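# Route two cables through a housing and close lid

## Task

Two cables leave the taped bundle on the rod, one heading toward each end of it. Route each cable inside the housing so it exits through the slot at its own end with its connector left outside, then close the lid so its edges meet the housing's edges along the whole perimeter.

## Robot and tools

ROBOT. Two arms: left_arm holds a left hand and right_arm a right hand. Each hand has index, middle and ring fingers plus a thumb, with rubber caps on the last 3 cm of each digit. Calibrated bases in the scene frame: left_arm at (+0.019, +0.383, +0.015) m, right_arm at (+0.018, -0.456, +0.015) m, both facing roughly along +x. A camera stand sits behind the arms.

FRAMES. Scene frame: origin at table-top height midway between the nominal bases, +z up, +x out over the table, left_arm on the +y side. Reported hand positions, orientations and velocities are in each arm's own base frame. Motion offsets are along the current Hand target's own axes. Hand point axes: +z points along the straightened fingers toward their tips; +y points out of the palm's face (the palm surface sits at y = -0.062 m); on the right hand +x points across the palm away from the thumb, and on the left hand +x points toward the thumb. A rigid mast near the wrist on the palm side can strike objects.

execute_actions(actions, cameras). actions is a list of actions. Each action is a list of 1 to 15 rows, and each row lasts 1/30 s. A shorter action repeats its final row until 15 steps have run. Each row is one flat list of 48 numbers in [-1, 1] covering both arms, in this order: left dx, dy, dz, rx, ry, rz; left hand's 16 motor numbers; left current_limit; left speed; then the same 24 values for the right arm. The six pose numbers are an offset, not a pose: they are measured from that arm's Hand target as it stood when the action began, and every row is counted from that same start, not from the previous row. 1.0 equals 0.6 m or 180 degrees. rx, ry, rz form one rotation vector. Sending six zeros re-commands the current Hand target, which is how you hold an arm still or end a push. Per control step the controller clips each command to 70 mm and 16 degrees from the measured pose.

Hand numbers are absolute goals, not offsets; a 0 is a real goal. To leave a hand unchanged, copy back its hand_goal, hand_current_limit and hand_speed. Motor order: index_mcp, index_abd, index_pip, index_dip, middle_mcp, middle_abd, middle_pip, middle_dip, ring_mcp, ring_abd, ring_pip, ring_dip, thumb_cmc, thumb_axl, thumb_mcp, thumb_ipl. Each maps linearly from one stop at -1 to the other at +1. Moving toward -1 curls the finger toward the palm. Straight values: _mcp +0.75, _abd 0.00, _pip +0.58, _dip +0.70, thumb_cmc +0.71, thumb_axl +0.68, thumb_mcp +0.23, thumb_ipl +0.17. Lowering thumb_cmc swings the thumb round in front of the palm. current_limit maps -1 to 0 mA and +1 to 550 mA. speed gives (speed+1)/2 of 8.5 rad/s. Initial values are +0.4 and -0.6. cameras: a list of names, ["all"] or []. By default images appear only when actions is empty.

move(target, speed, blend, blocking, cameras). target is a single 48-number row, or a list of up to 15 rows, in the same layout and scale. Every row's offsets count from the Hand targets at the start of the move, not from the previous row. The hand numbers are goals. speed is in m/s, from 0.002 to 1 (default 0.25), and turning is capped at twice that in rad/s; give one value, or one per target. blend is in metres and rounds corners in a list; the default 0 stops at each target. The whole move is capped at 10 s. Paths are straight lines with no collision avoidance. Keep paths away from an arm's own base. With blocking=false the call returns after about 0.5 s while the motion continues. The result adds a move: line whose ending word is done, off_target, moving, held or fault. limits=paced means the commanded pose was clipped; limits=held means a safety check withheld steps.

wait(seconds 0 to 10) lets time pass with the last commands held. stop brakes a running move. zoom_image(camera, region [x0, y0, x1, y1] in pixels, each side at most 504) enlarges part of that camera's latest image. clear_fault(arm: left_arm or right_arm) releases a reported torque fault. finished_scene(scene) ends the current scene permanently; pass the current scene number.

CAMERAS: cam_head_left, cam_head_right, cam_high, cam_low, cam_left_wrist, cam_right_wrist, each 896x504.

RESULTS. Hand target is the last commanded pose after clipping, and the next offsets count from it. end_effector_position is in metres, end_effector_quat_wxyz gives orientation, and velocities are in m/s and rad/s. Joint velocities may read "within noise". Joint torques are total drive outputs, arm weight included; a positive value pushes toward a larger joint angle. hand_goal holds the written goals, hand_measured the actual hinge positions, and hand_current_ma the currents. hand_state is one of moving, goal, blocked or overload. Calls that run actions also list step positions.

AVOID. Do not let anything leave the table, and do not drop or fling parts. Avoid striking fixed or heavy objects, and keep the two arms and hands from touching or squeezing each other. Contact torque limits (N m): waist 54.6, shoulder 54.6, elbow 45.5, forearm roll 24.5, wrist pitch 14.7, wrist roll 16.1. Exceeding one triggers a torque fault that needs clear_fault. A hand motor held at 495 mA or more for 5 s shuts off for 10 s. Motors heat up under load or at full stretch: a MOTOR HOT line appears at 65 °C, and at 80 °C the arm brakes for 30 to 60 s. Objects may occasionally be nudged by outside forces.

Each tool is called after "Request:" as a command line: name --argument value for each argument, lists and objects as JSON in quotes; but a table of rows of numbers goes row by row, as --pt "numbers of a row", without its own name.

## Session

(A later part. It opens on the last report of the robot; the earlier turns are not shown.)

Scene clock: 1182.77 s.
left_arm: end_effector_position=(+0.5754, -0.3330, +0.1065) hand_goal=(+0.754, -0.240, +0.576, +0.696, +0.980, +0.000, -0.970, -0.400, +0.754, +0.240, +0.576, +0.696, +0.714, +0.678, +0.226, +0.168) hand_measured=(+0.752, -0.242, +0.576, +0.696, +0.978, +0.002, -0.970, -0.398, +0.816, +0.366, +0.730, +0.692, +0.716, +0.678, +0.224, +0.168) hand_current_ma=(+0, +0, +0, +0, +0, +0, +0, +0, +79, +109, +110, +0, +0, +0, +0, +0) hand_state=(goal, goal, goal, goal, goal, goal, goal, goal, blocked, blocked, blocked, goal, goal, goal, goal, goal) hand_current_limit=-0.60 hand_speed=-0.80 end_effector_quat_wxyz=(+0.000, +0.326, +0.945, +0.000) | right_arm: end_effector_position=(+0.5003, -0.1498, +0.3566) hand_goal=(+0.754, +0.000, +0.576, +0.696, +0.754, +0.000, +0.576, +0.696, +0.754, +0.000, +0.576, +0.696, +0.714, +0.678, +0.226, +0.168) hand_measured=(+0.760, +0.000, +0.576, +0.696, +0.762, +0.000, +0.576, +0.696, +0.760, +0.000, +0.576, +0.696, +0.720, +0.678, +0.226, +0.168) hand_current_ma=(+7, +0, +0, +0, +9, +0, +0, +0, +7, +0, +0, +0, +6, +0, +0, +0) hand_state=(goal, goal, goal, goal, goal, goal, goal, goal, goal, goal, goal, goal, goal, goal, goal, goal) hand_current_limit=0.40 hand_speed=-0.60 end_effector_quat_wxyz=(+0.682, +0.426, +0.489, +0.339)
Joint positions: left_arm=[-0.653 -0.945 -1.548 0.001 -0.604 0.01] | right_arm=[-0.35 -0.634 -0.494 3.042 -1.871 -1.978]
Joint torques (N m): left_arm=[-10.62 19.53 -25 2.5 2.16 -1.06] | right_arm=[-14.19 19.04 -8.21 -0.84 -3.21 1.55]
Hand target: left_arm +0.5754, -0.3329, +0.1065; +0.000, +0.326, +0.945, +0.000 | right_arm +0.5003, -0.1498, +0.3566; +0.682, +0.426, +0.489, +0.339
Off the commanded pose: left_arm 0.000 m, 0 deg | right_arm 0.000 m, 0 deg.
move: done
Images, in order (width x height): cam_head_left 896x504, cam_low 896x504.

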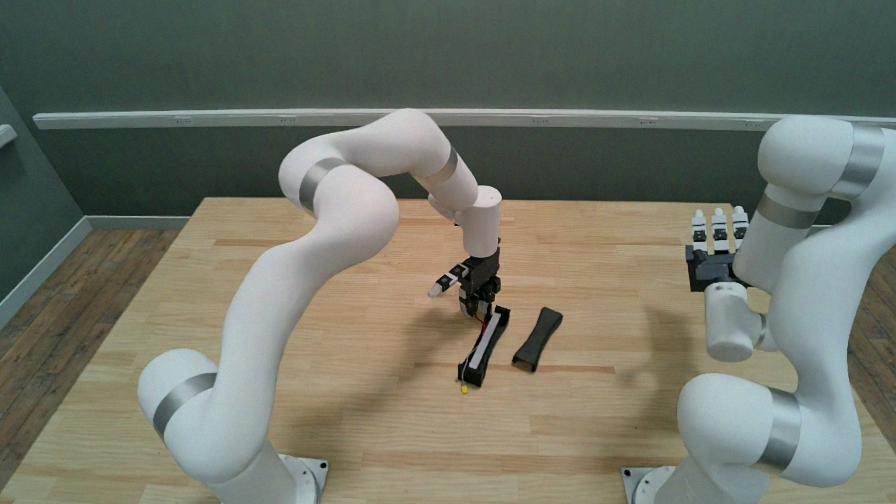

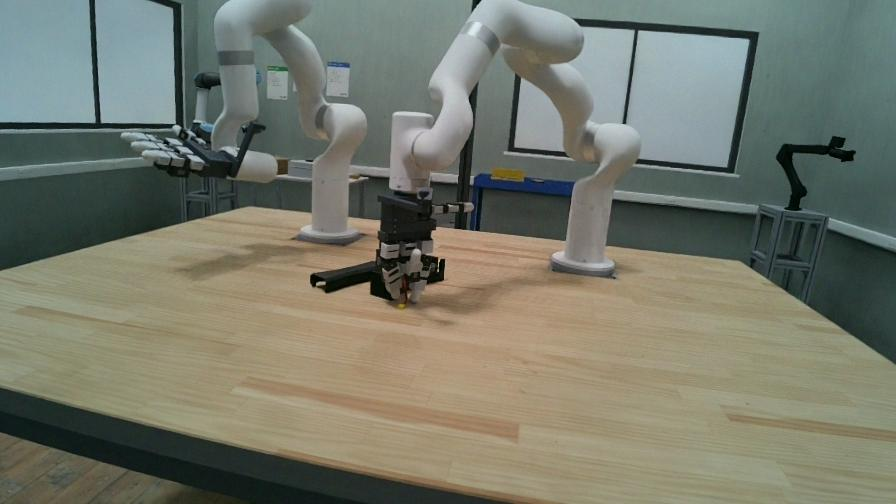

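Request:
wait --seconds 0.1 --cameras '["cam_head_right","cam_low","cam_high","cam_left_wrist"]'

Request:
zoom_image --camera "cam_head_right" --region '[455, 270, 515, 330]'

Request:
zoom_image --camera "cam_low" --region '[365, 240, 455, 320]'

Request:
zoom_image --camera "cam_left_wrist" --region '[450, 0, 800, 240]'

Request:
zoom_image --camera "cam_high" --region '[380, 250, 460, 320]'

Scene clock: 1211.40 s.
left_arm: end_effector_position=(+0.5754, -0.3330, +0.1065) hand_goal=(+0.754, -0.240, +0.576, +0.696, +0.980, +0.000, -0.970, -0.400, +0.754, +0.240, +0.576, +0.696, +0.714, +0.678, +0.226, +0.168) hand_measured=(+0.752, -0.242, +0.576, +0.696, +0.978, +0.002, -0.970, -0.398, +0.816, +0.366, +0.730, +0.692, +0.716, +0.678, +0.224, +0.168) hand_current_ma=(+0, +0, +0, +0, +0, +0, +0, +0, +79, +110, +110, +0, +0, +0, +0, +0) hand_state=(goal, goal, goal, goal, goal, goal, goal, goal, blocked, blocked, blocked, goal, goal, goal, goal, goal) hand_current_limit=-0.60 hand_speed=-0.80 end_effector_quat_wxyz=(+0.000, +0.326, +0.945, +0.000) | right_arm: end_effector_position=(+0.5003, -0.1498, +0.3566) hand_goal=(+0.754, +0.000, +0.576, +0.696, +0.754, +0.000, +0.576, +0.696, +0.754, +0.000, +0.576, +0.696, +0.714, +0.678, +0.226, +0.168) hand_measured=(+0.760, +0.000, +0.576, +0.696, +0.762, +0.000, +0.576, +0.696, +0.760, +0.000, +0.576, +0.696, +0.720, +0.678, +0.226, +0.168) hand_current_ma=(+7, +0, +0, +0, +9, +0, +0, +0, +7, +0, +0, +0, +6, +0, +0, +0) hand_state=(goal, goal, goal, goal, goal, goal, goal, goal, goal, goal, goal, goal, goal, goal, goal, goal) hand_current_limit=0.40 hand_speed=-0.60 end_effector_quat_wxyz=(+0.682, +0.426, +0.489, +0.339)
Joint positions: left_arm=[-0.653 -0.945 -1.548 0.001 -0.603 0.01] | right_arm=[-0.35 -0.634 -0.494 3.042 -1.871 -1.978]
Joint torques (N m): left_arm=[-0.05 20.08 -24.6 -1.09 2.01 -1.01] | right_arm=[-14.83 19.44 -8.44 -1.06 -3.22 1.61]
Hand target: left_arm +0.5754, -0.3329, +0.1065; +0.000, +0.326, +0.945, +0.000 | right_arm +0.5003, -0.1498, +0.3566; +0.682, +0.426, +0.489, +0.339
Off the commanded pose: left_arm 0.000 m, 0 deg | right_arm 0.000 m, 0 deg.
wait: 0.10 s; at rest from the start
Images, in order (width x height): cam_head_right 896x504, cam_high 896x504, cam_low 896x504, cam_left_wrist 896x504.

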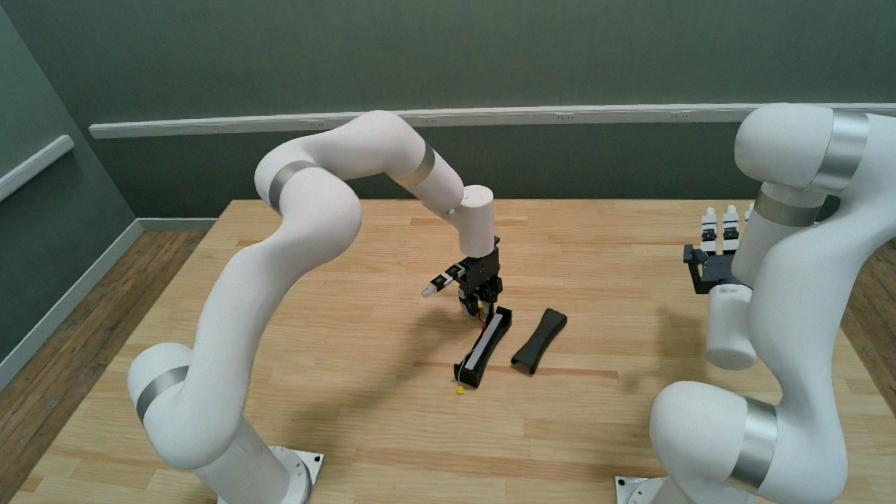

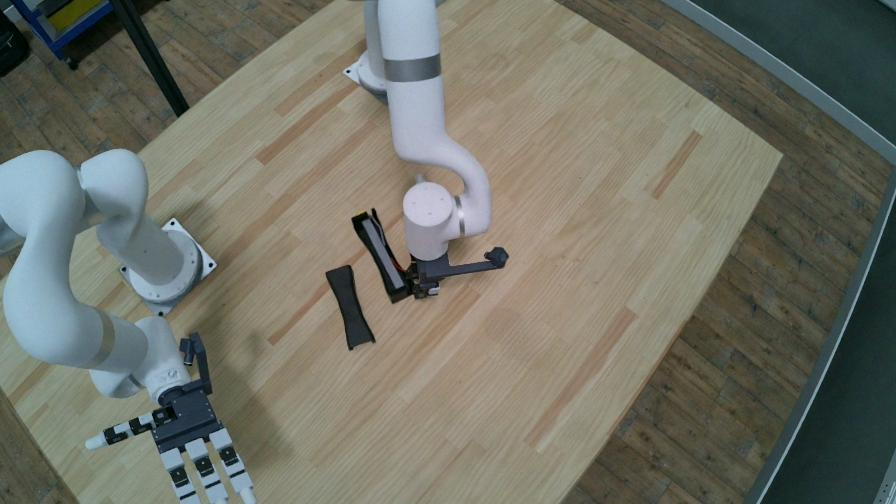

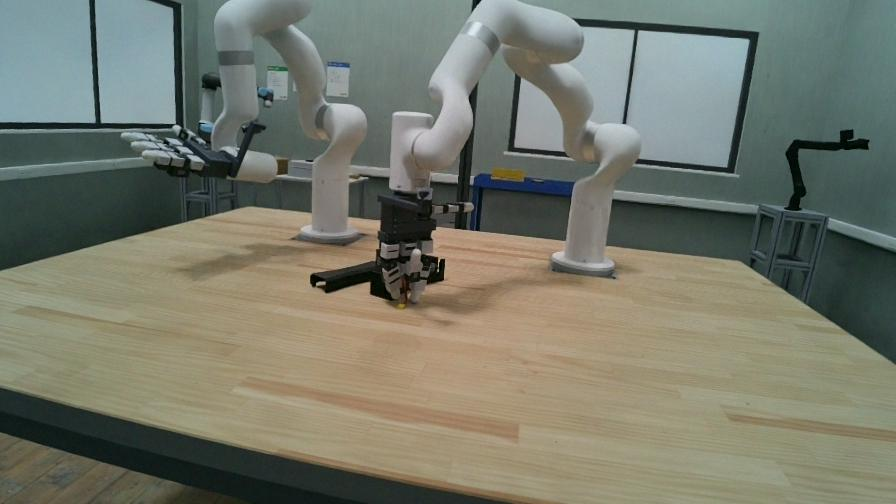

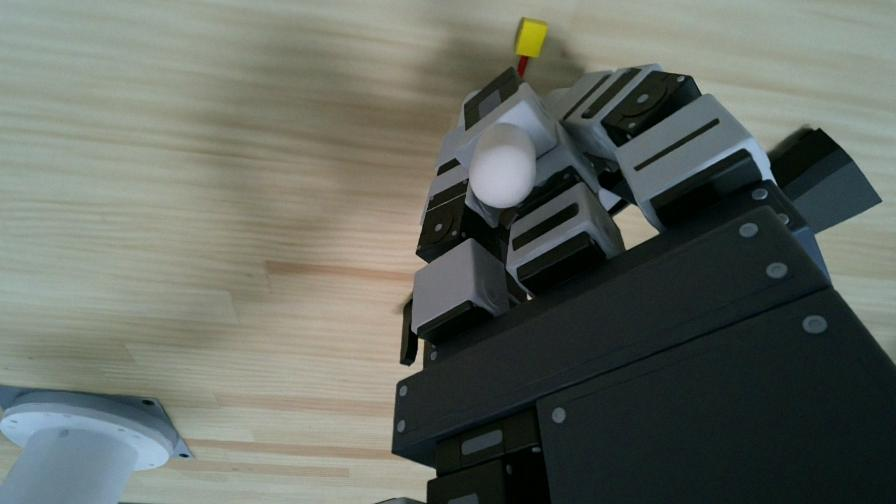

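Scaled by 8.400 from the camera's 896x504 image, which has a finer 1280x720 frame.

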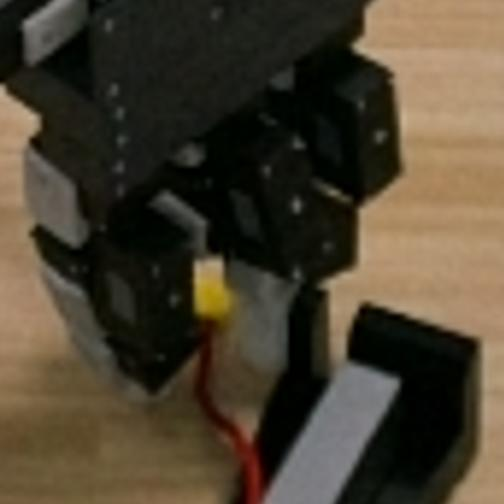

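Scaled by 5.600 from the camera's 896x504 image, which has a finer 1280x720 frame.

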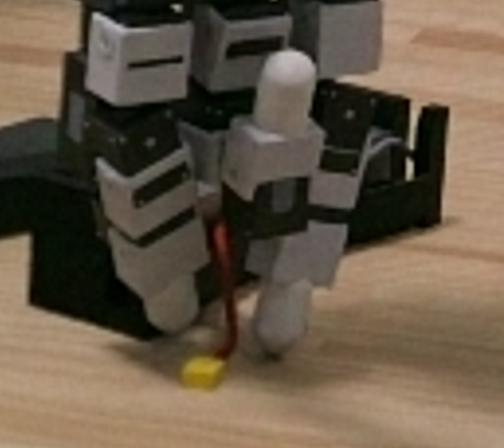

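Scaled by 1.440 from the camera's 896x504 image, which has a finer 1280x720 frame.

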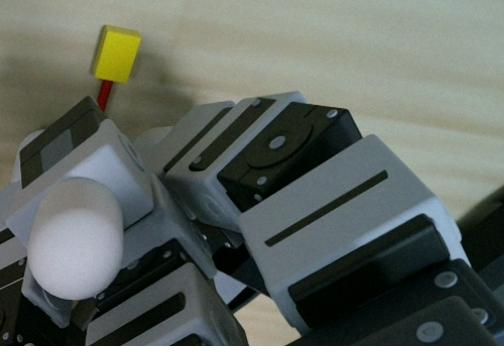

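Scaled by 6.300 from the camera's 896x504 image, which has a finer 1280x720 frame.

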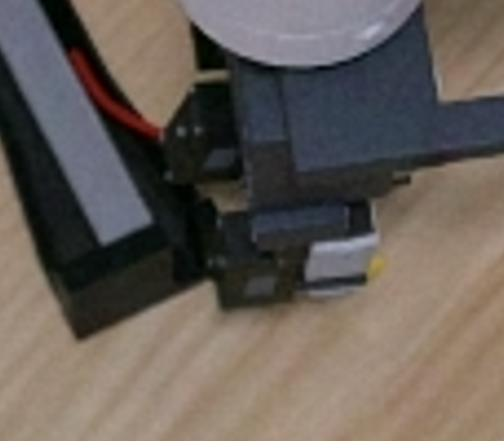

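Request:
move --target '[0,0,-0.03,0,0,0,0.754,-0.3,0.576,0.696,0.98,0,-0.97,-0.4,0.754,0.3,0.7,0.696,0.714,0.678,0.226,0.168,-0.6,-0.8,0,0,0,0,0,0,0.754,0,0.576,0.696,0.754,0,0.576,0.696,0.754,0,0.576,0.696,0.714,0.678,0.226,0.168,0.4,-0.6]' --speed 0.03

Request:
move --target '[0,0.09,-0.08,0,0,-0.2,0.754,-0.4,0.576,0.696,0.98,0,-0.97,-0.4,0.754,0.4,0.576,0.696,0.714,0.678,0.226,0.168,-0.6,-0.8,0,0,0,0,0,0,0.754,0,0.576,0.696,0.754,0,0.576,0.696,0.754,0,0.576,0.696,0.714,0.678,0.226,0.168,0.4,-0.6]' --speed 0.15 --cameras '["cam_low","cam_high","cam_head_left","cam_head_right"]'

Request:
zoom_image --camera "cam_head_left" --region '[445, 290, 525, 390]'

Request:
zoom_image --camera "cam_high" --region '[345, 200, 455, 310]'

Request:
zoom_image --camera "cam_low" --region '[360, 230, 460, 330]'

Scene clock: 1263.60 s.
left_arm: end_effector_position=(+0.5754, -0.3330, +0.1245) hand_goal=(+0.754, -0.300, +0.576, +0.696, +0.980, +0.000, -0.970, -0.400, +0.754, +0.300, +0.700, +0.696, +0.714, +0.678, +0.226, +0.168) hand_measured=(+0.752, -0.294, +0.576, +0.696, +0.978, +0.002, -0.970, -0.398, +0.756, +0.302, +0.702, +0.692, +0.716, +0.678, +0.224, +0.168) hand_current_ma=(+0, +1, +0, +0, +0, +0, +0, +0, +0, +0, +0, +0, +0, +0, +0, +0) hand_state=(goal, goal, goal, goal, goal, goal, goal, goal, goal, goal, goal, goal, goal, goal, goal, goal) hand_current_limit=-0.60 hand_speed=-0.80 end_effector_quat_wxyz=(+0.000, +0.326, +0.945, +0.000) | right_arm: end_effector_position=(+0.5003, -0.1498, +0.3566) hand_goal=(+0.754, +0.000, +0.576, +0.696, +0.754, +0.000, +0.576, +0.696, +0.754, +0.000, +0.576, +0.696, +0.714, +0.678, +0.226, +0.168) hand_measured=(+0.760, +0.000, +0.576, +0.696, +0.762, +0.000, +0.576, +0.696, +0.760, +0.000, +0.576, +0.696, +0.720, +0.678, +0.226, +0.168) hand_current_ma=(+7, +0, +0, +0, +9, +0, +0, +0, +7, +0, +0, +0, +6, +0, +0, +0) hand_state=(goal, goal, goal, goal, goal, goal, goal, goal, goal, goal, goal, goal, goal, goal, goal, goal) hand_current_limit=0.40 hand_speed=-0.60 end_effector_quat_wxyz=(+0.682, +0.426, +0.489, +0.339)
Joint positions: left_arm=[-0.653 -0.917 -1.545 0.001 -0.628 0.01] | right_arm=[-0.35 -0.634 -0.494 3.042 -1.871 -1.978]
Joint torques (N m): left_arm=[11.98 56.81 -19.19 -1.1 -2.87 -0.87] | right_arm=[-14.3 19.02 -8.49 -1.01 -3.25 1.6]
Hand target: left_arm +0.5754, -0.3330, +0.1245; +0.000, +0.326, +0.945, +0.000 | right_arm +0.5003, -0.1498, +0.3566; +0.682, +0.426, +0.489, +0.339
Off the commanded pose: left_arm 0.000 m, 0 deg | right_arm 0.000 m, 0 deg.
move: done

Scene clock: 1266.13 s.
left_arm: end_effector_position=(+0.6087, -0.2905, +0.1725) hand_goal=(+0.754, -0.400, +0.576, +0.696, +0.980, +0.000, -0.970, -0.400, +0.754, +0.400, +0.576, +0.696, +0.714, +0.678, +0.226, +0.168) hand_measured=(+0.750, -0.378, +0.574, +0.696, +0.976, +0.000, -0.970, -0.398, +0.764, +0.388, +0.592, +0.696, +0.716, +0.678, +0.224, +0.168) hand_current_ma=(-1, +8, +0, +0, -1, +0, +0, +0, +2, -3, +6, +0, +0, +0, +0, +0) hand_state=(goal, blocked, goal, goal, goal, goal, goal, goal, goal, goal, goal, goal, goal, goal, goal, goal) hand_current_limit=-0.60 hand_speed=-0.80 end_effector_quat_wxyz=(+0.000, +0.018, +1.000, +0.000) | right_arm: end_effector_position=(+0.5003, -0.1498, +0.3566) hand_goal=(+0.754, +0.000, +0.576, +0.696, +0.754, +0.000, +0.576, +0.696, +0.754, +0.000, +0.576, +0.696, +0.714, +0.678, +0.226, +0.168) hand_measured=(+0.760, +0.000, +0.576, +0.696, +0.762, +0.000, +0.576, +0.696, +0.760, +0.000, +0.576, +0.696, +0.720, +0.678, +0.226, +0.168) hand_current_ma=(+7, +0, +0, +0, +9, +0, +0, +0, +7, +0, +0, +0, +6, +0, +0, +0) hand_state=(goal, goal, goal, goal, goal, goal, goal, goal, goal, goal, goal, goal, goal, goal, goal, goal) hand_current_limit=0.40 hand_speed=-0.60 end_effector_quat_wxyz=(+0.682, +0.426, +0.489, +0.339)
Joint positions: left_arm=[-0.54 -0.975 -1.773 0.001 -0.798 -0.505] | right_arm=[-0.35 -0.634 -0.494 3.042 -1.871 -1.978]
Joint torques (N m): left_arm=[14.61 34.36 -39.62 3.92 -2.89 -1.31] | right_arm=[-14.6 19.57 -8.37 -0.8 -3.28 1.59]
Hand target: left_arm +0.6087, -0.2905, +0.1725; +0.000, +0.018, +1.000, +0.000 | right_arm +0.5003, -0.1498, +0.3566; +0.682, +0.426, +0.489, +0.339
Off the commanded pose: left_arm 0.000 m, 0 deg | right_arm 0.000 m, 0 deg.
move: done
Images, in order (width x height): cam_head_left 896x504, cam_head_right 896x504, cam_high 896x504, cam_low 896x504.

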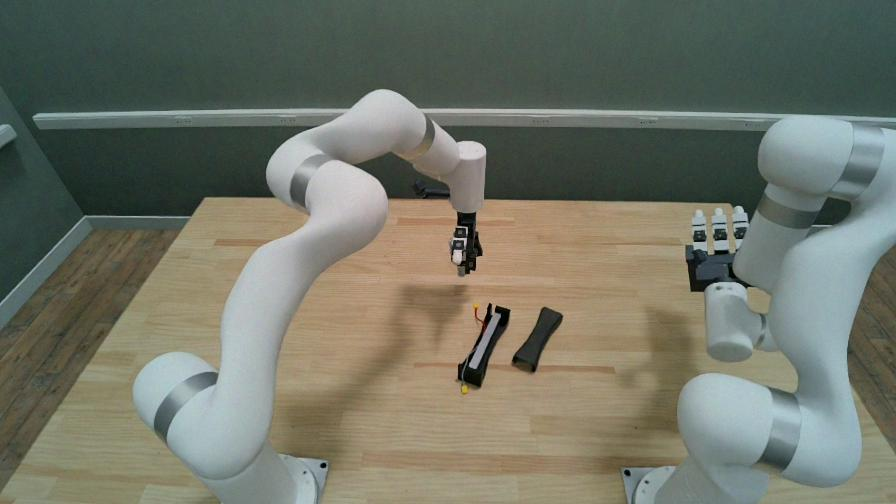

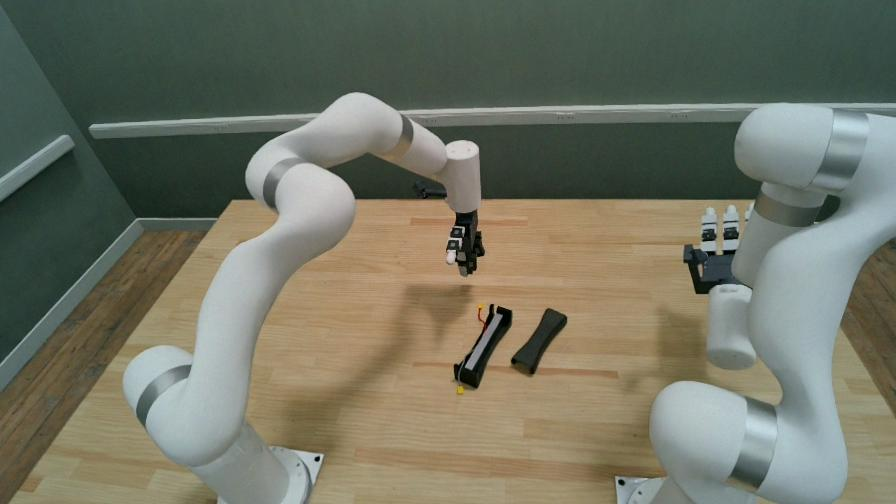

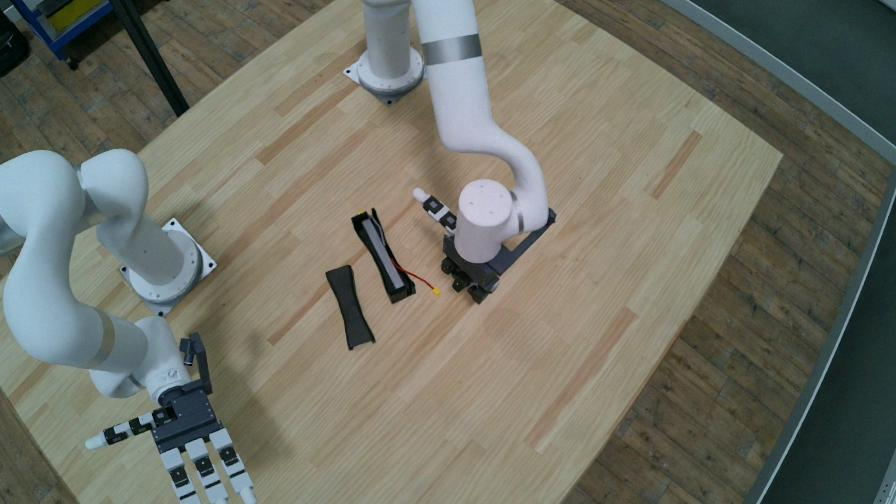

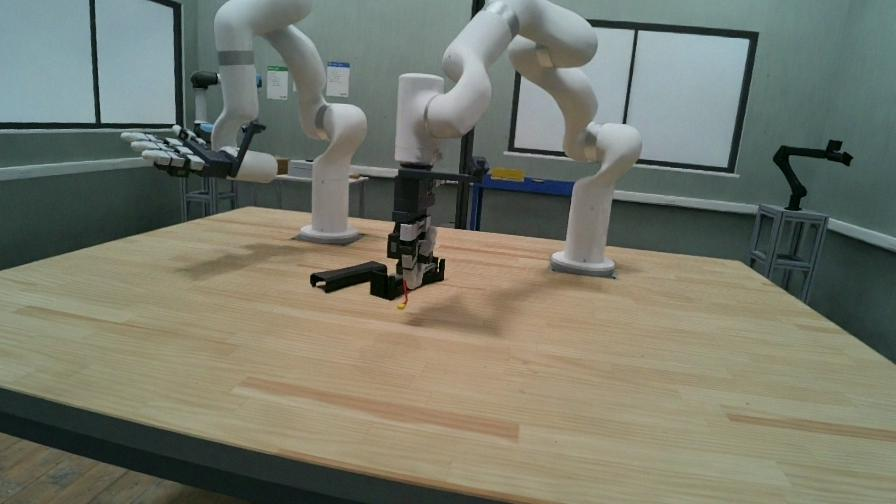

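Scaled by 5.040 from the camera's 896x504 image, which has a finer 1280x720 frame.

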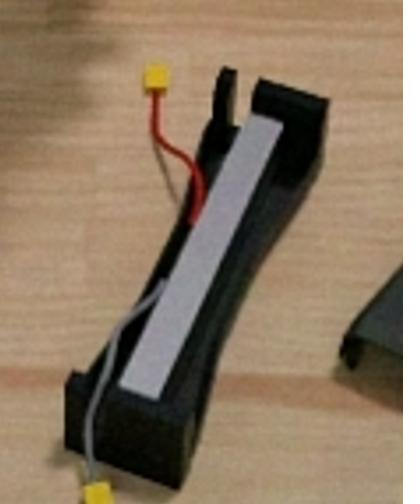

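Scaled by 4.582 from the camera's 896x504 image, which has a finer 1280x720 frame.

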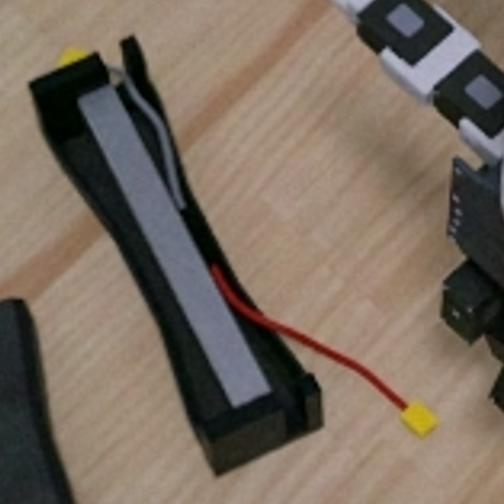

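Scaled by 5.040 from the camera's 896x504 image, which has a finer 1280x720 frame.

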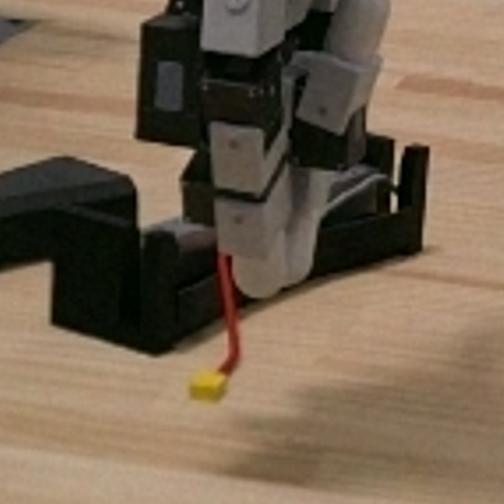

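Request:
move --pt "0.0553 -0.1148 0 0 0 0 0.754 -0.4 0.576 0.696 0.98 0 -0.97 -0.4 0.754 0.4 0.576 0.696 0.714 0.678 0.226 0.168 -0.2 -0.8 0 0 0 0 0 0 0.754 0 0.576 0.696 0.754 0 0.576 0.696 0.754 0 0.576 0.696 0.714 0.678 0.226 0.168 0.4 -0.6" --pt "0.0553 -0.1148 0.1117 0 0 0 0.754 -0.4 0.576 0.696 0.98 0 -0.97 -0.4 0.754 0.4 0.576 0.696 0.714 0.678 0.226 0.168 -0.2 -0.8 0 0 0 0 0 0 0.754 0 0.576 0.696 0.754 0 0.576 0.696 0.754 0 0.576 0.696 0.714 0.678 0.226 0.168 0.4 -0.6" --speed '[0.12,0.05]' --cameras '["cam_low","cam_head_left","cam_head_right"]'

Request:
zoom_image --camera "cam_head_left" --region '[445, 270, 525, 350]'

Request:
zoom_image --camera "cam_head_right" --region '[445, 270, 525, 350]'

Request:
zoom_image --camera "cam_low" --region '[370, 250, 450, 330]'

Scene clock: 1307.33 s.
left_arm: end_effector_position=(+0.5730, -0.3581, +0.1055) hand_goal=(+0.754, -0.400, +0.576, +0.696, +0.980, +0.000, -0.970, -0.400, +0.754, +0.400, +0.576, +0.696, +0.714, +0.678, +0.226, +0.168) hand_measured=(+0.750, -0.378, +0.574, +0.696, +0.974, +0.000, -0.970, -0.398, +0.764, +0.388, +0.592, +0.696, +0.716, +0.678, +0.224, +0.168) hand_current_ma=(-1, +8, +0, +0, -1, +0, +0, +0, +2, -3, +5, +0, +0, +0, +0, +0) hand_state=(goal, blocked, goal, goal, goal, goal, goal, goal, goal, goal, goal, goal, goal, goal, goal, goal) hand_current_limit=-0.20 hand_speed=-0.80 end_effector_quat_wxyz=(+0.000, +0.018, +1.000, +0.000) | right_arm: end_effector_position=(+0.5003, -0.1498, +0.3566) hand_goal=(+0.754, +0.000, +0.576, +0.696, +0.754, +0.000, +0.576, +0.696, +0.754, +0.000, +0.576, +0.696, +0.714, +0.678, +0.226, +0.168) hand_measured=(+0.760, +0.000, +0.576, +0.696, +0.762, +0.000, +0.576, +0.696, +0.760, +0.000, +0.576, +0.696, +0.720, +0.678, +0.226, +0.168) hand_current_ma=(+7, +0, +0, +0, +9, +0, +0, +0, +7, +0, +0, +0, +6, +0, +0, +0) hand_state=(goal, goal, goal, goal, goal, goal, goal, goal, goal, goal, goal, goal, goal, goal, goal, goal) hand_current_limit=0.40 hand_speed=-0.60 end_effector_quat_wxyz=(+0.682, +0.426, +0.489, +0.339)
Joint positions: left_arm=[-0.643 -1.089 -1.815 0 -0.726 -0.608] | right_arm=[-0.35 -0.634 -0.494 3.042 -1.871 -1.978]
Joint torques (N m): left_arm=[-9.24 36.56 -39.38 4.16 3.09 -1.25] | right_arm=[-14.22 19.37 -7.98 -0.97 -3.27 1.61]
Hand target: left_arm +0.5730, -0.3581, +0.1055; +0.000, +0.018, +1.000, +0.000 | right_arm +0.5003, -0.1498, +0.3566; +0.682, +0.426, +0.489, +0.339
Off the commanded pose: left_arm 0.000 m, 0 deg | right_arm 0.000 m, 0 deg.
move: done
Images, in order (width x height): cam_head_left 896x504, cam_head_right 896x504, cam_low 896x504.

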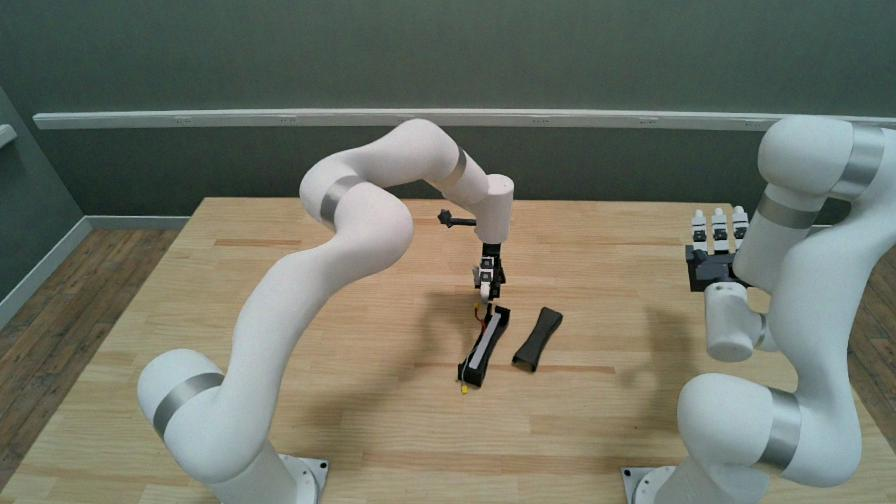

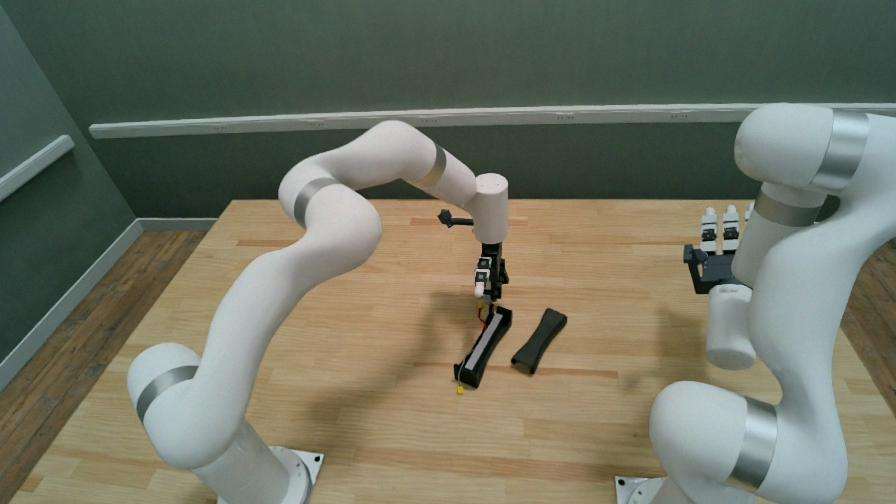

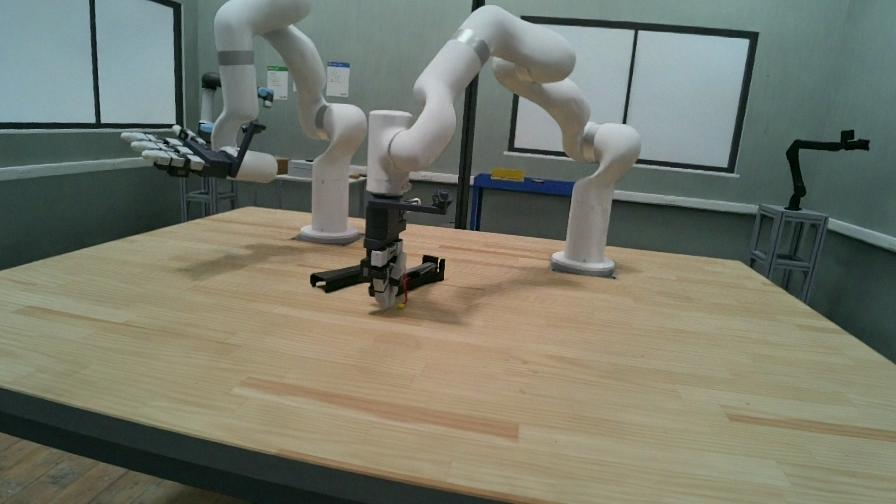

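Scaled by 6.300 from the camera's 896x504 image, which has a finer 1280x720 frame.

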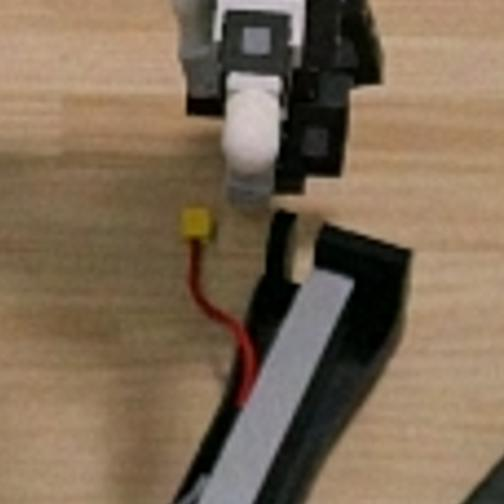

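Scaled by 6.300 from the camera's 896x504 image, which has a finer 1280x720 frame.

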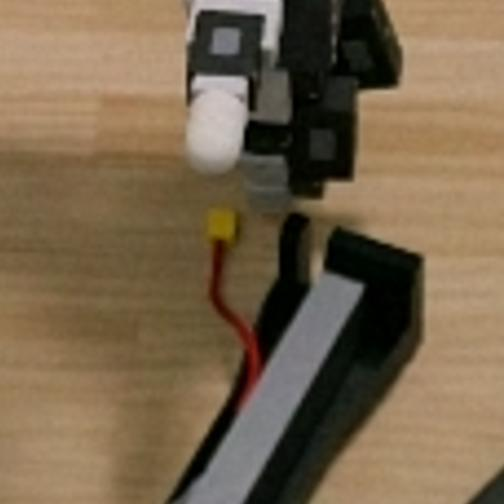

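Scaled by 6.300 from the camera's 896x504 image, which has a finer 1280x720 frame.

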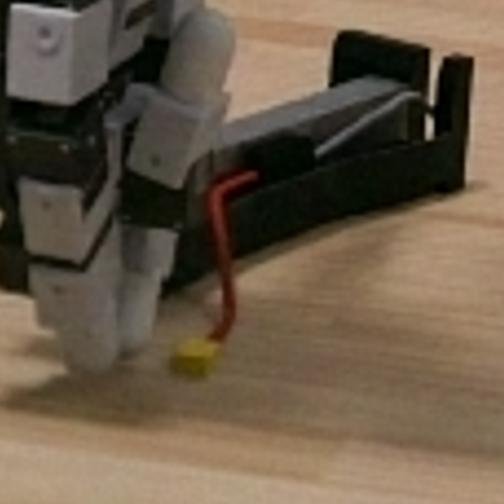

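Request:
move --target '[0.0062,0.0881,0,0,0,0,0.754,-0.4,0.576,0.696,0.98,0,-0.97,-0.4,0.754,0.4,0.576,0.696,0.714,0.678,0.226,0.168,-0.2,-0.8,0,0,0,0,0,0,0.754,0,0.576,0.696,0.754,0,0.576,0.696,0.754,0,0.576,0.696,0.714,0.678,0.226,0.168,0.4,-0.6]' --speed 0.05 --cameras '["cam_head_left","cam_low","cam_high"]'

Scene clock: 1331.83 s.
left_arm: end_effector_position=(+0.5712, -0.3051, +0.1055) hand_goal=(+0.754, -0.400, +0.576, +0.696, +0.980, +0.000, -0.970, -0.400, +0.754, +0.400, +0.576, +0.696, +0.714, +0.678, +0.226, +0.168) hand_measured=(+0.750, -0.378, +0.574, +0.696, +0.974, +0.000, -0.970, -0.398, +0.764, +0.388, +0.592, +0.696, +0.716, +0.678, +0.224, +0.168) hand_current_ma=(-1, +8, +0, +0, -1, +0, +0, +0, +2, -3, +5, +0, +0, +0, +0, +0) hand_state=(goal, blocked, goal, goal, goal, goal, goal, goal, goal, goal, goal, goal, goal, goal, goal, goal) hand_current_limit=-0.20 hand_speed=-0.80 end_effector_quat_wxyz=(+0.000, +0.018, +1.000, +0.000) | right_arm: end_effector_position=(+0.5003, -0.1498, +0.3566) hand_goal=(+0.754, +0.000, +0.576, +0.696, +0.754, +0.000, +0.576, +0.696, +0.754, +0.000, +0.576, +0.696, +0.714, +0.678, +0.226, +0.168) hand_measured=(+0.760, +0.000, +0.576, +0.696, +0.762, +0.000, +0.576, +0.696, +0.760, +0.000, +0.576, +0.696, +0.720, +0.678, +0.226, +0.168) hand_current_ma=(+7, +0, +0, +0, +9, +0, +0, +0, +7, +0, +0, +0, +6, +0, +0, +0) hand_state=(goal, goal, goal, goal, goal, goal, goal, goal, goal, goal, goal, goal, goal, goal, goal, goal) hand_current_limit=0.40 hand_speed=-0.60 end_effector_quat_wxyz=(+0.682, +0.426, +0.489, +0.339)
Joint positions: left_arm=[-0.585 -1.009 -1.664 0.001 -0.656 -0.55] | right_arm=[-0.35 -0.634 -0.494 3.042 -1.871 -1.978]
Joint torques (N m): left_arm=[15.41 59.73 -19.23 0.88 3.06 1.05] | right_arm=[-14.12 19.56 -8.2 -0.83 -3.24 1.63]
Hand target: left_arm +0.5712, -0.3051, +0.1055; +0.000, +0.018, +1.000, +0.000 | right_arm +0.5003, -0.1498, +0.3566; +0.682, +0.426, +0.489, +0.339
Off the commanded pose: left_arm 0.000 m, 0 deg | right_arm 0.000 m, 0 deg.
move: done
Images, in order (width x height): cam_head_left 896x504, cam_high 896x504, cam_low 896x504.

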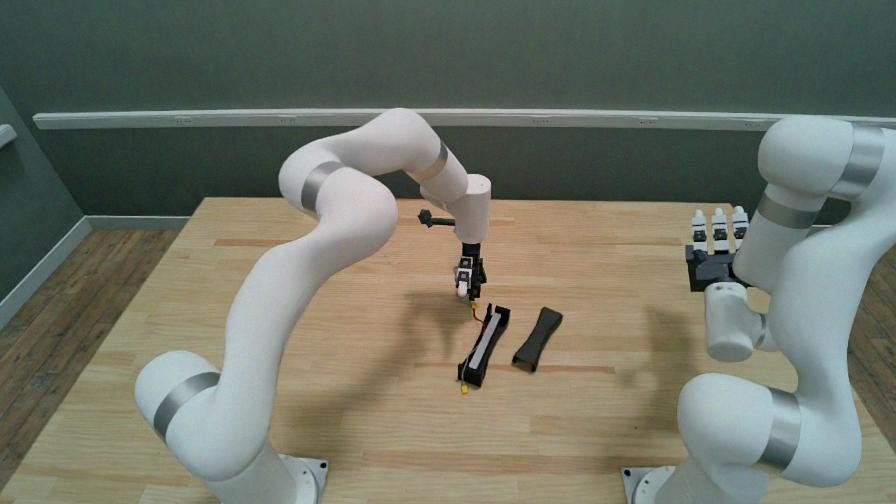

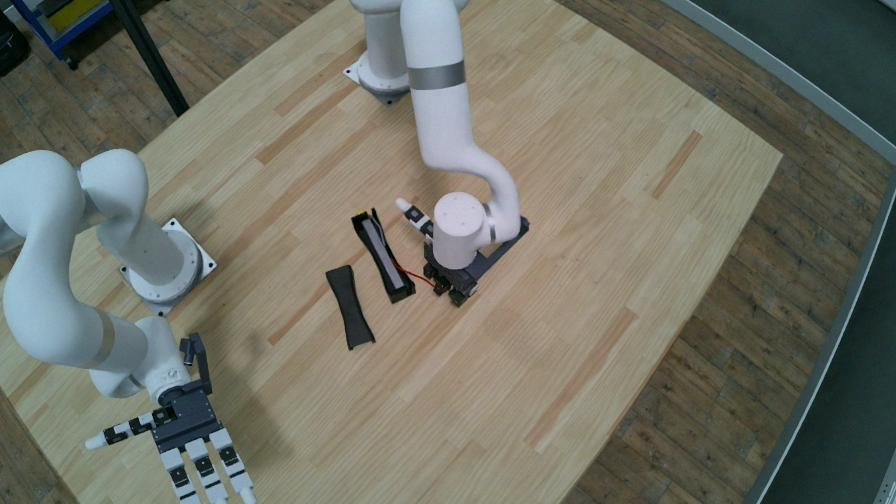

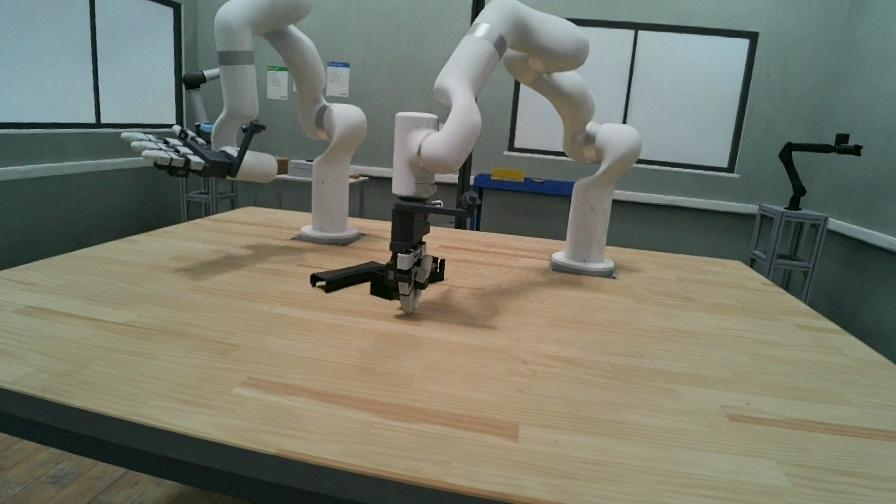

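Request:
zoom_image --camera "cam_head_left" --region '[420, 270, 560, 400]'

Request:
zoom_image --camera "cam_high" --region '[330, 180, 500, 320]'

Request:
zoom_image --camera "cam_low" --region '[290, 230, 470, 330]'

Scaled by 3.600 from the camera's 896x504 image, which has a finer 1280x720 frame.

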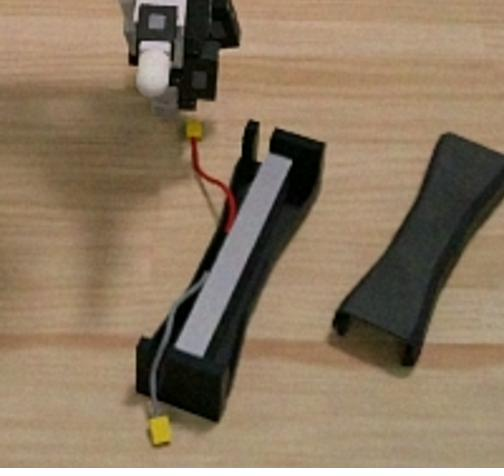

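Scaled by 2.965 from the camera's 896x504 image, which has a finer 1280x720 frame.

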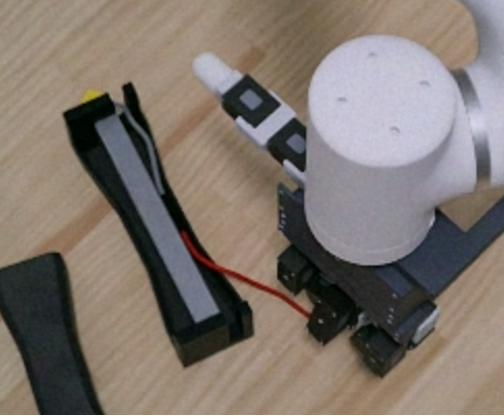

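Scaled by 2.800 from the camera's 896x504 image, which has a finer 1280x720 frame.

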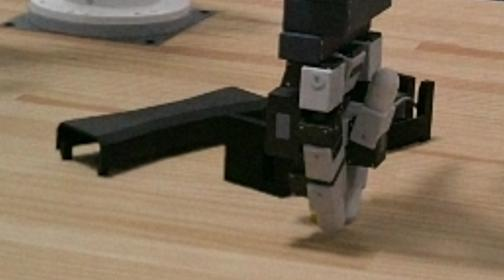

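Request:
move --pt "0 0 -0.17 0 0 0 0.754 -0.4 0.576 0.696 0.98 0 -0.97 -0.4 0.754 0.4 0.576 0.696 0.714 0.678 0.226 0.168 -0.2 -0.8 0 0 0 0 0 0 0.754 0 0.576 0.696 0.754 0 0.576 0.696 0.754 0 0.576 0.696 0.714 0.678 0.226 0.168 0.4 -0.6" --pt "0.1125 -0.2124 -0.17 0 0 -0.522 0.754 -0.24 0.576 0.696 0.98 0 -0.97 -0.4 0.754 0.24 0.576 0.696 0.714 0.678 0.226 0.168 -0.6 -0.8 0 0 0 0 0 0 0.754 0 0.576 0.696 0.754 0 0.576 0.696 0.754 0 0.576 0.696 0.714 0.678 0.226 0.168 0.4 -0.6" --speed 0.15 --blend 0.02 --cameras '["cam_head_left","cam_low","cam_left_wrist"]'

Scene clock: 1395.87 s.
left_arm: end_effector_position=(+0.4993, -0.4302, +0.2074) hand_goal=(+0.754, -0.240, +0.576, +0.696, +0.980, +0.000, -0.970, -0.400, +0.754, +0.240, +0.576, +0.696, +0.714, +0.678, +0.226, +0.168) hand_measured=(+0.750, -0.242, +0.574, +0.696, +0.976, +0.000, -0.970, -0.398, +0.756, +0.242, +0.578, +0.696, +0.716, +0.678, +0.224, +0.168) hand_current_ma=(-1, +0, +0, +0, -1, +0, +0, +0, +0, +0, +0, +0, +0, +0, +0, +0) hand_state=(goal, goal, goal, goal, goal, goal, goal, goal, goal, goal, goal, goal, goal, goal, goal, goal) hand_current_limit=-0.60 hand_speed=-0.80 end_effector_quat_wxyz=(+0.000, +0.719, -0.695, +0.000) | right_arm: end_effector_position=(+0.5003, -0.1498, +0.3566) hand_goal=(+0.754, +0.000, +0.576, +0.696, +0.754, +0.000, +0.576, +0.696, +0.754, +0.000, +0.576, +0.696, +0.714, +0.678, +0.226, +0.168) hand_measured=(+0.760, +0.000, +0.576, +0.696, +0.762, +0.000, +0.576, +0.696, +0.760, +0.000, +0.576, +0.696, +0.720, +0.678, +0.226, +0.168) hand_current_ma=(+7, +0, +0, +0, +9, +0, +0, +0, +7, +0, +0, +0, +6, +0, +0, +0) hand_state=(goal, goal, goal, goal, goal, goal, goal, goal, goal, goal, goal, goal, goal, goal, goal, goal) hand_current_limit=0.40 hand_speed=-0.60 end_effector_quat_wxyz=(+0.682, +0.426, +0.489, +0.339)
Joint positions: left_arm=[-0.606 -0.874 -1.679 0 -0.806 -2.211] | right_arm=[-0.35 -0.634 -0.494 3.042 -1.871 -1.978]
Joint torques (N m): left_arm=[-13.83 58.36 -21.14 3.85 3.03 -1.21] | right_arm=[-13.75 19.2 -7.81 -0.91 -3.29 1.61]
Hand target: left_arm +0.4993, -0.4302, +0.2074; +0.000, +0.719, -0.695, +0.000 | right_arm +0.5003, -0.1498, +0.3566; +0.682, +0.426, +0.489, +0.339
Off the commanded pose: left_arm 0.000 m, 0 deg | right_arm 0.000 m, 0 deg.
move: done
Images, in order (width x height): cam_head_left 896x504, cam_low 896x504, cam_left_wrist 896x504.

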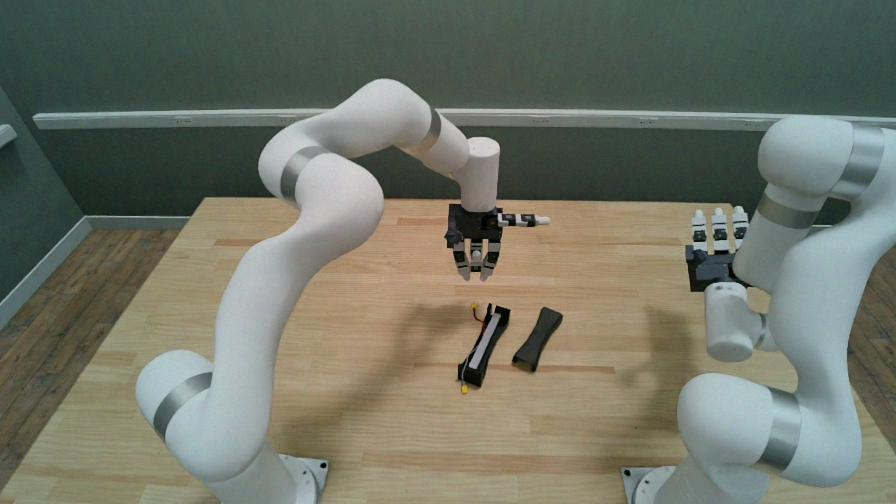

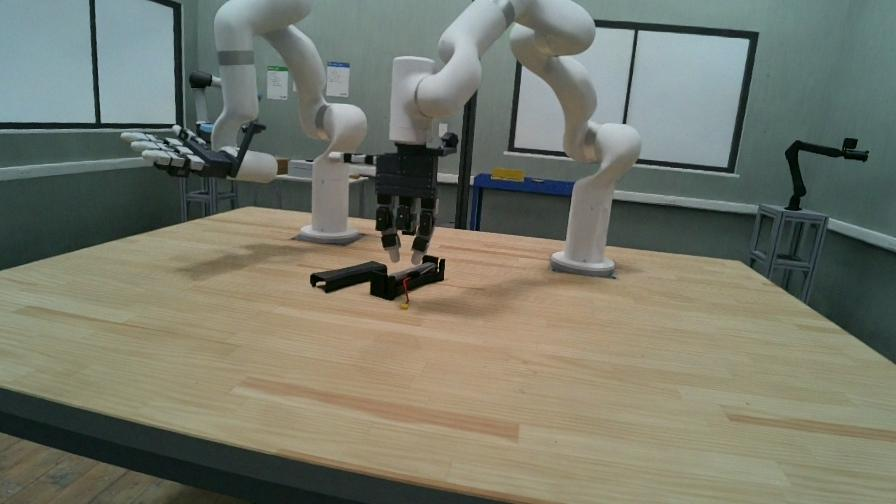

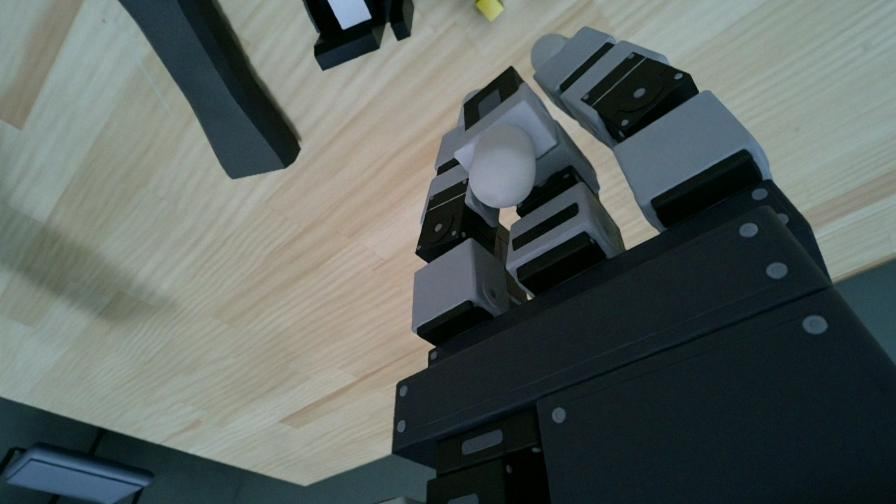

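Request:
zoom_image --camera "cam_low" --region '[360, 230, 460, 320]'

Request:
zoom_image --camera "cam_head_left" --region '[450, 240, 520, 340]'

Request:
zoom_image --camera "cam_left_wrist" --region '[290, 0, 690, 220]'

Scaled by 5.040 from the camera's 896x504 image, which has a finer 1280x720 frame.

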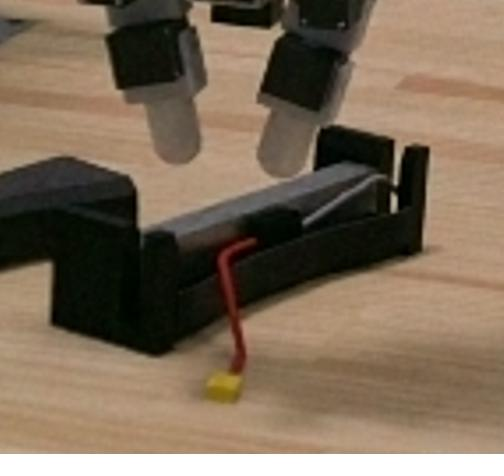

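Scaled by 5.040 from the camera's 896x504 image, which has a finer 1280x720 frame.

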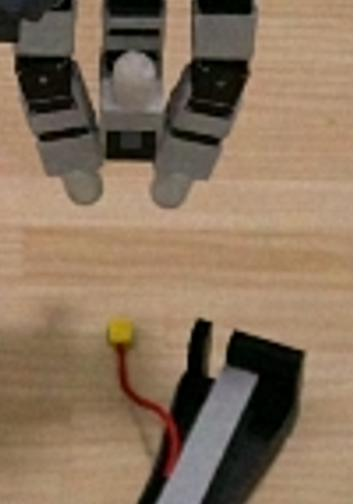

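Scaled by 1.260 from the camera's 896x504 image, which has a finer 1280x720 frame.

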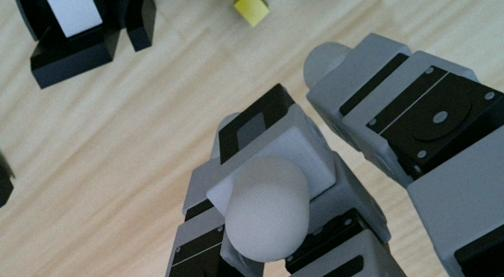

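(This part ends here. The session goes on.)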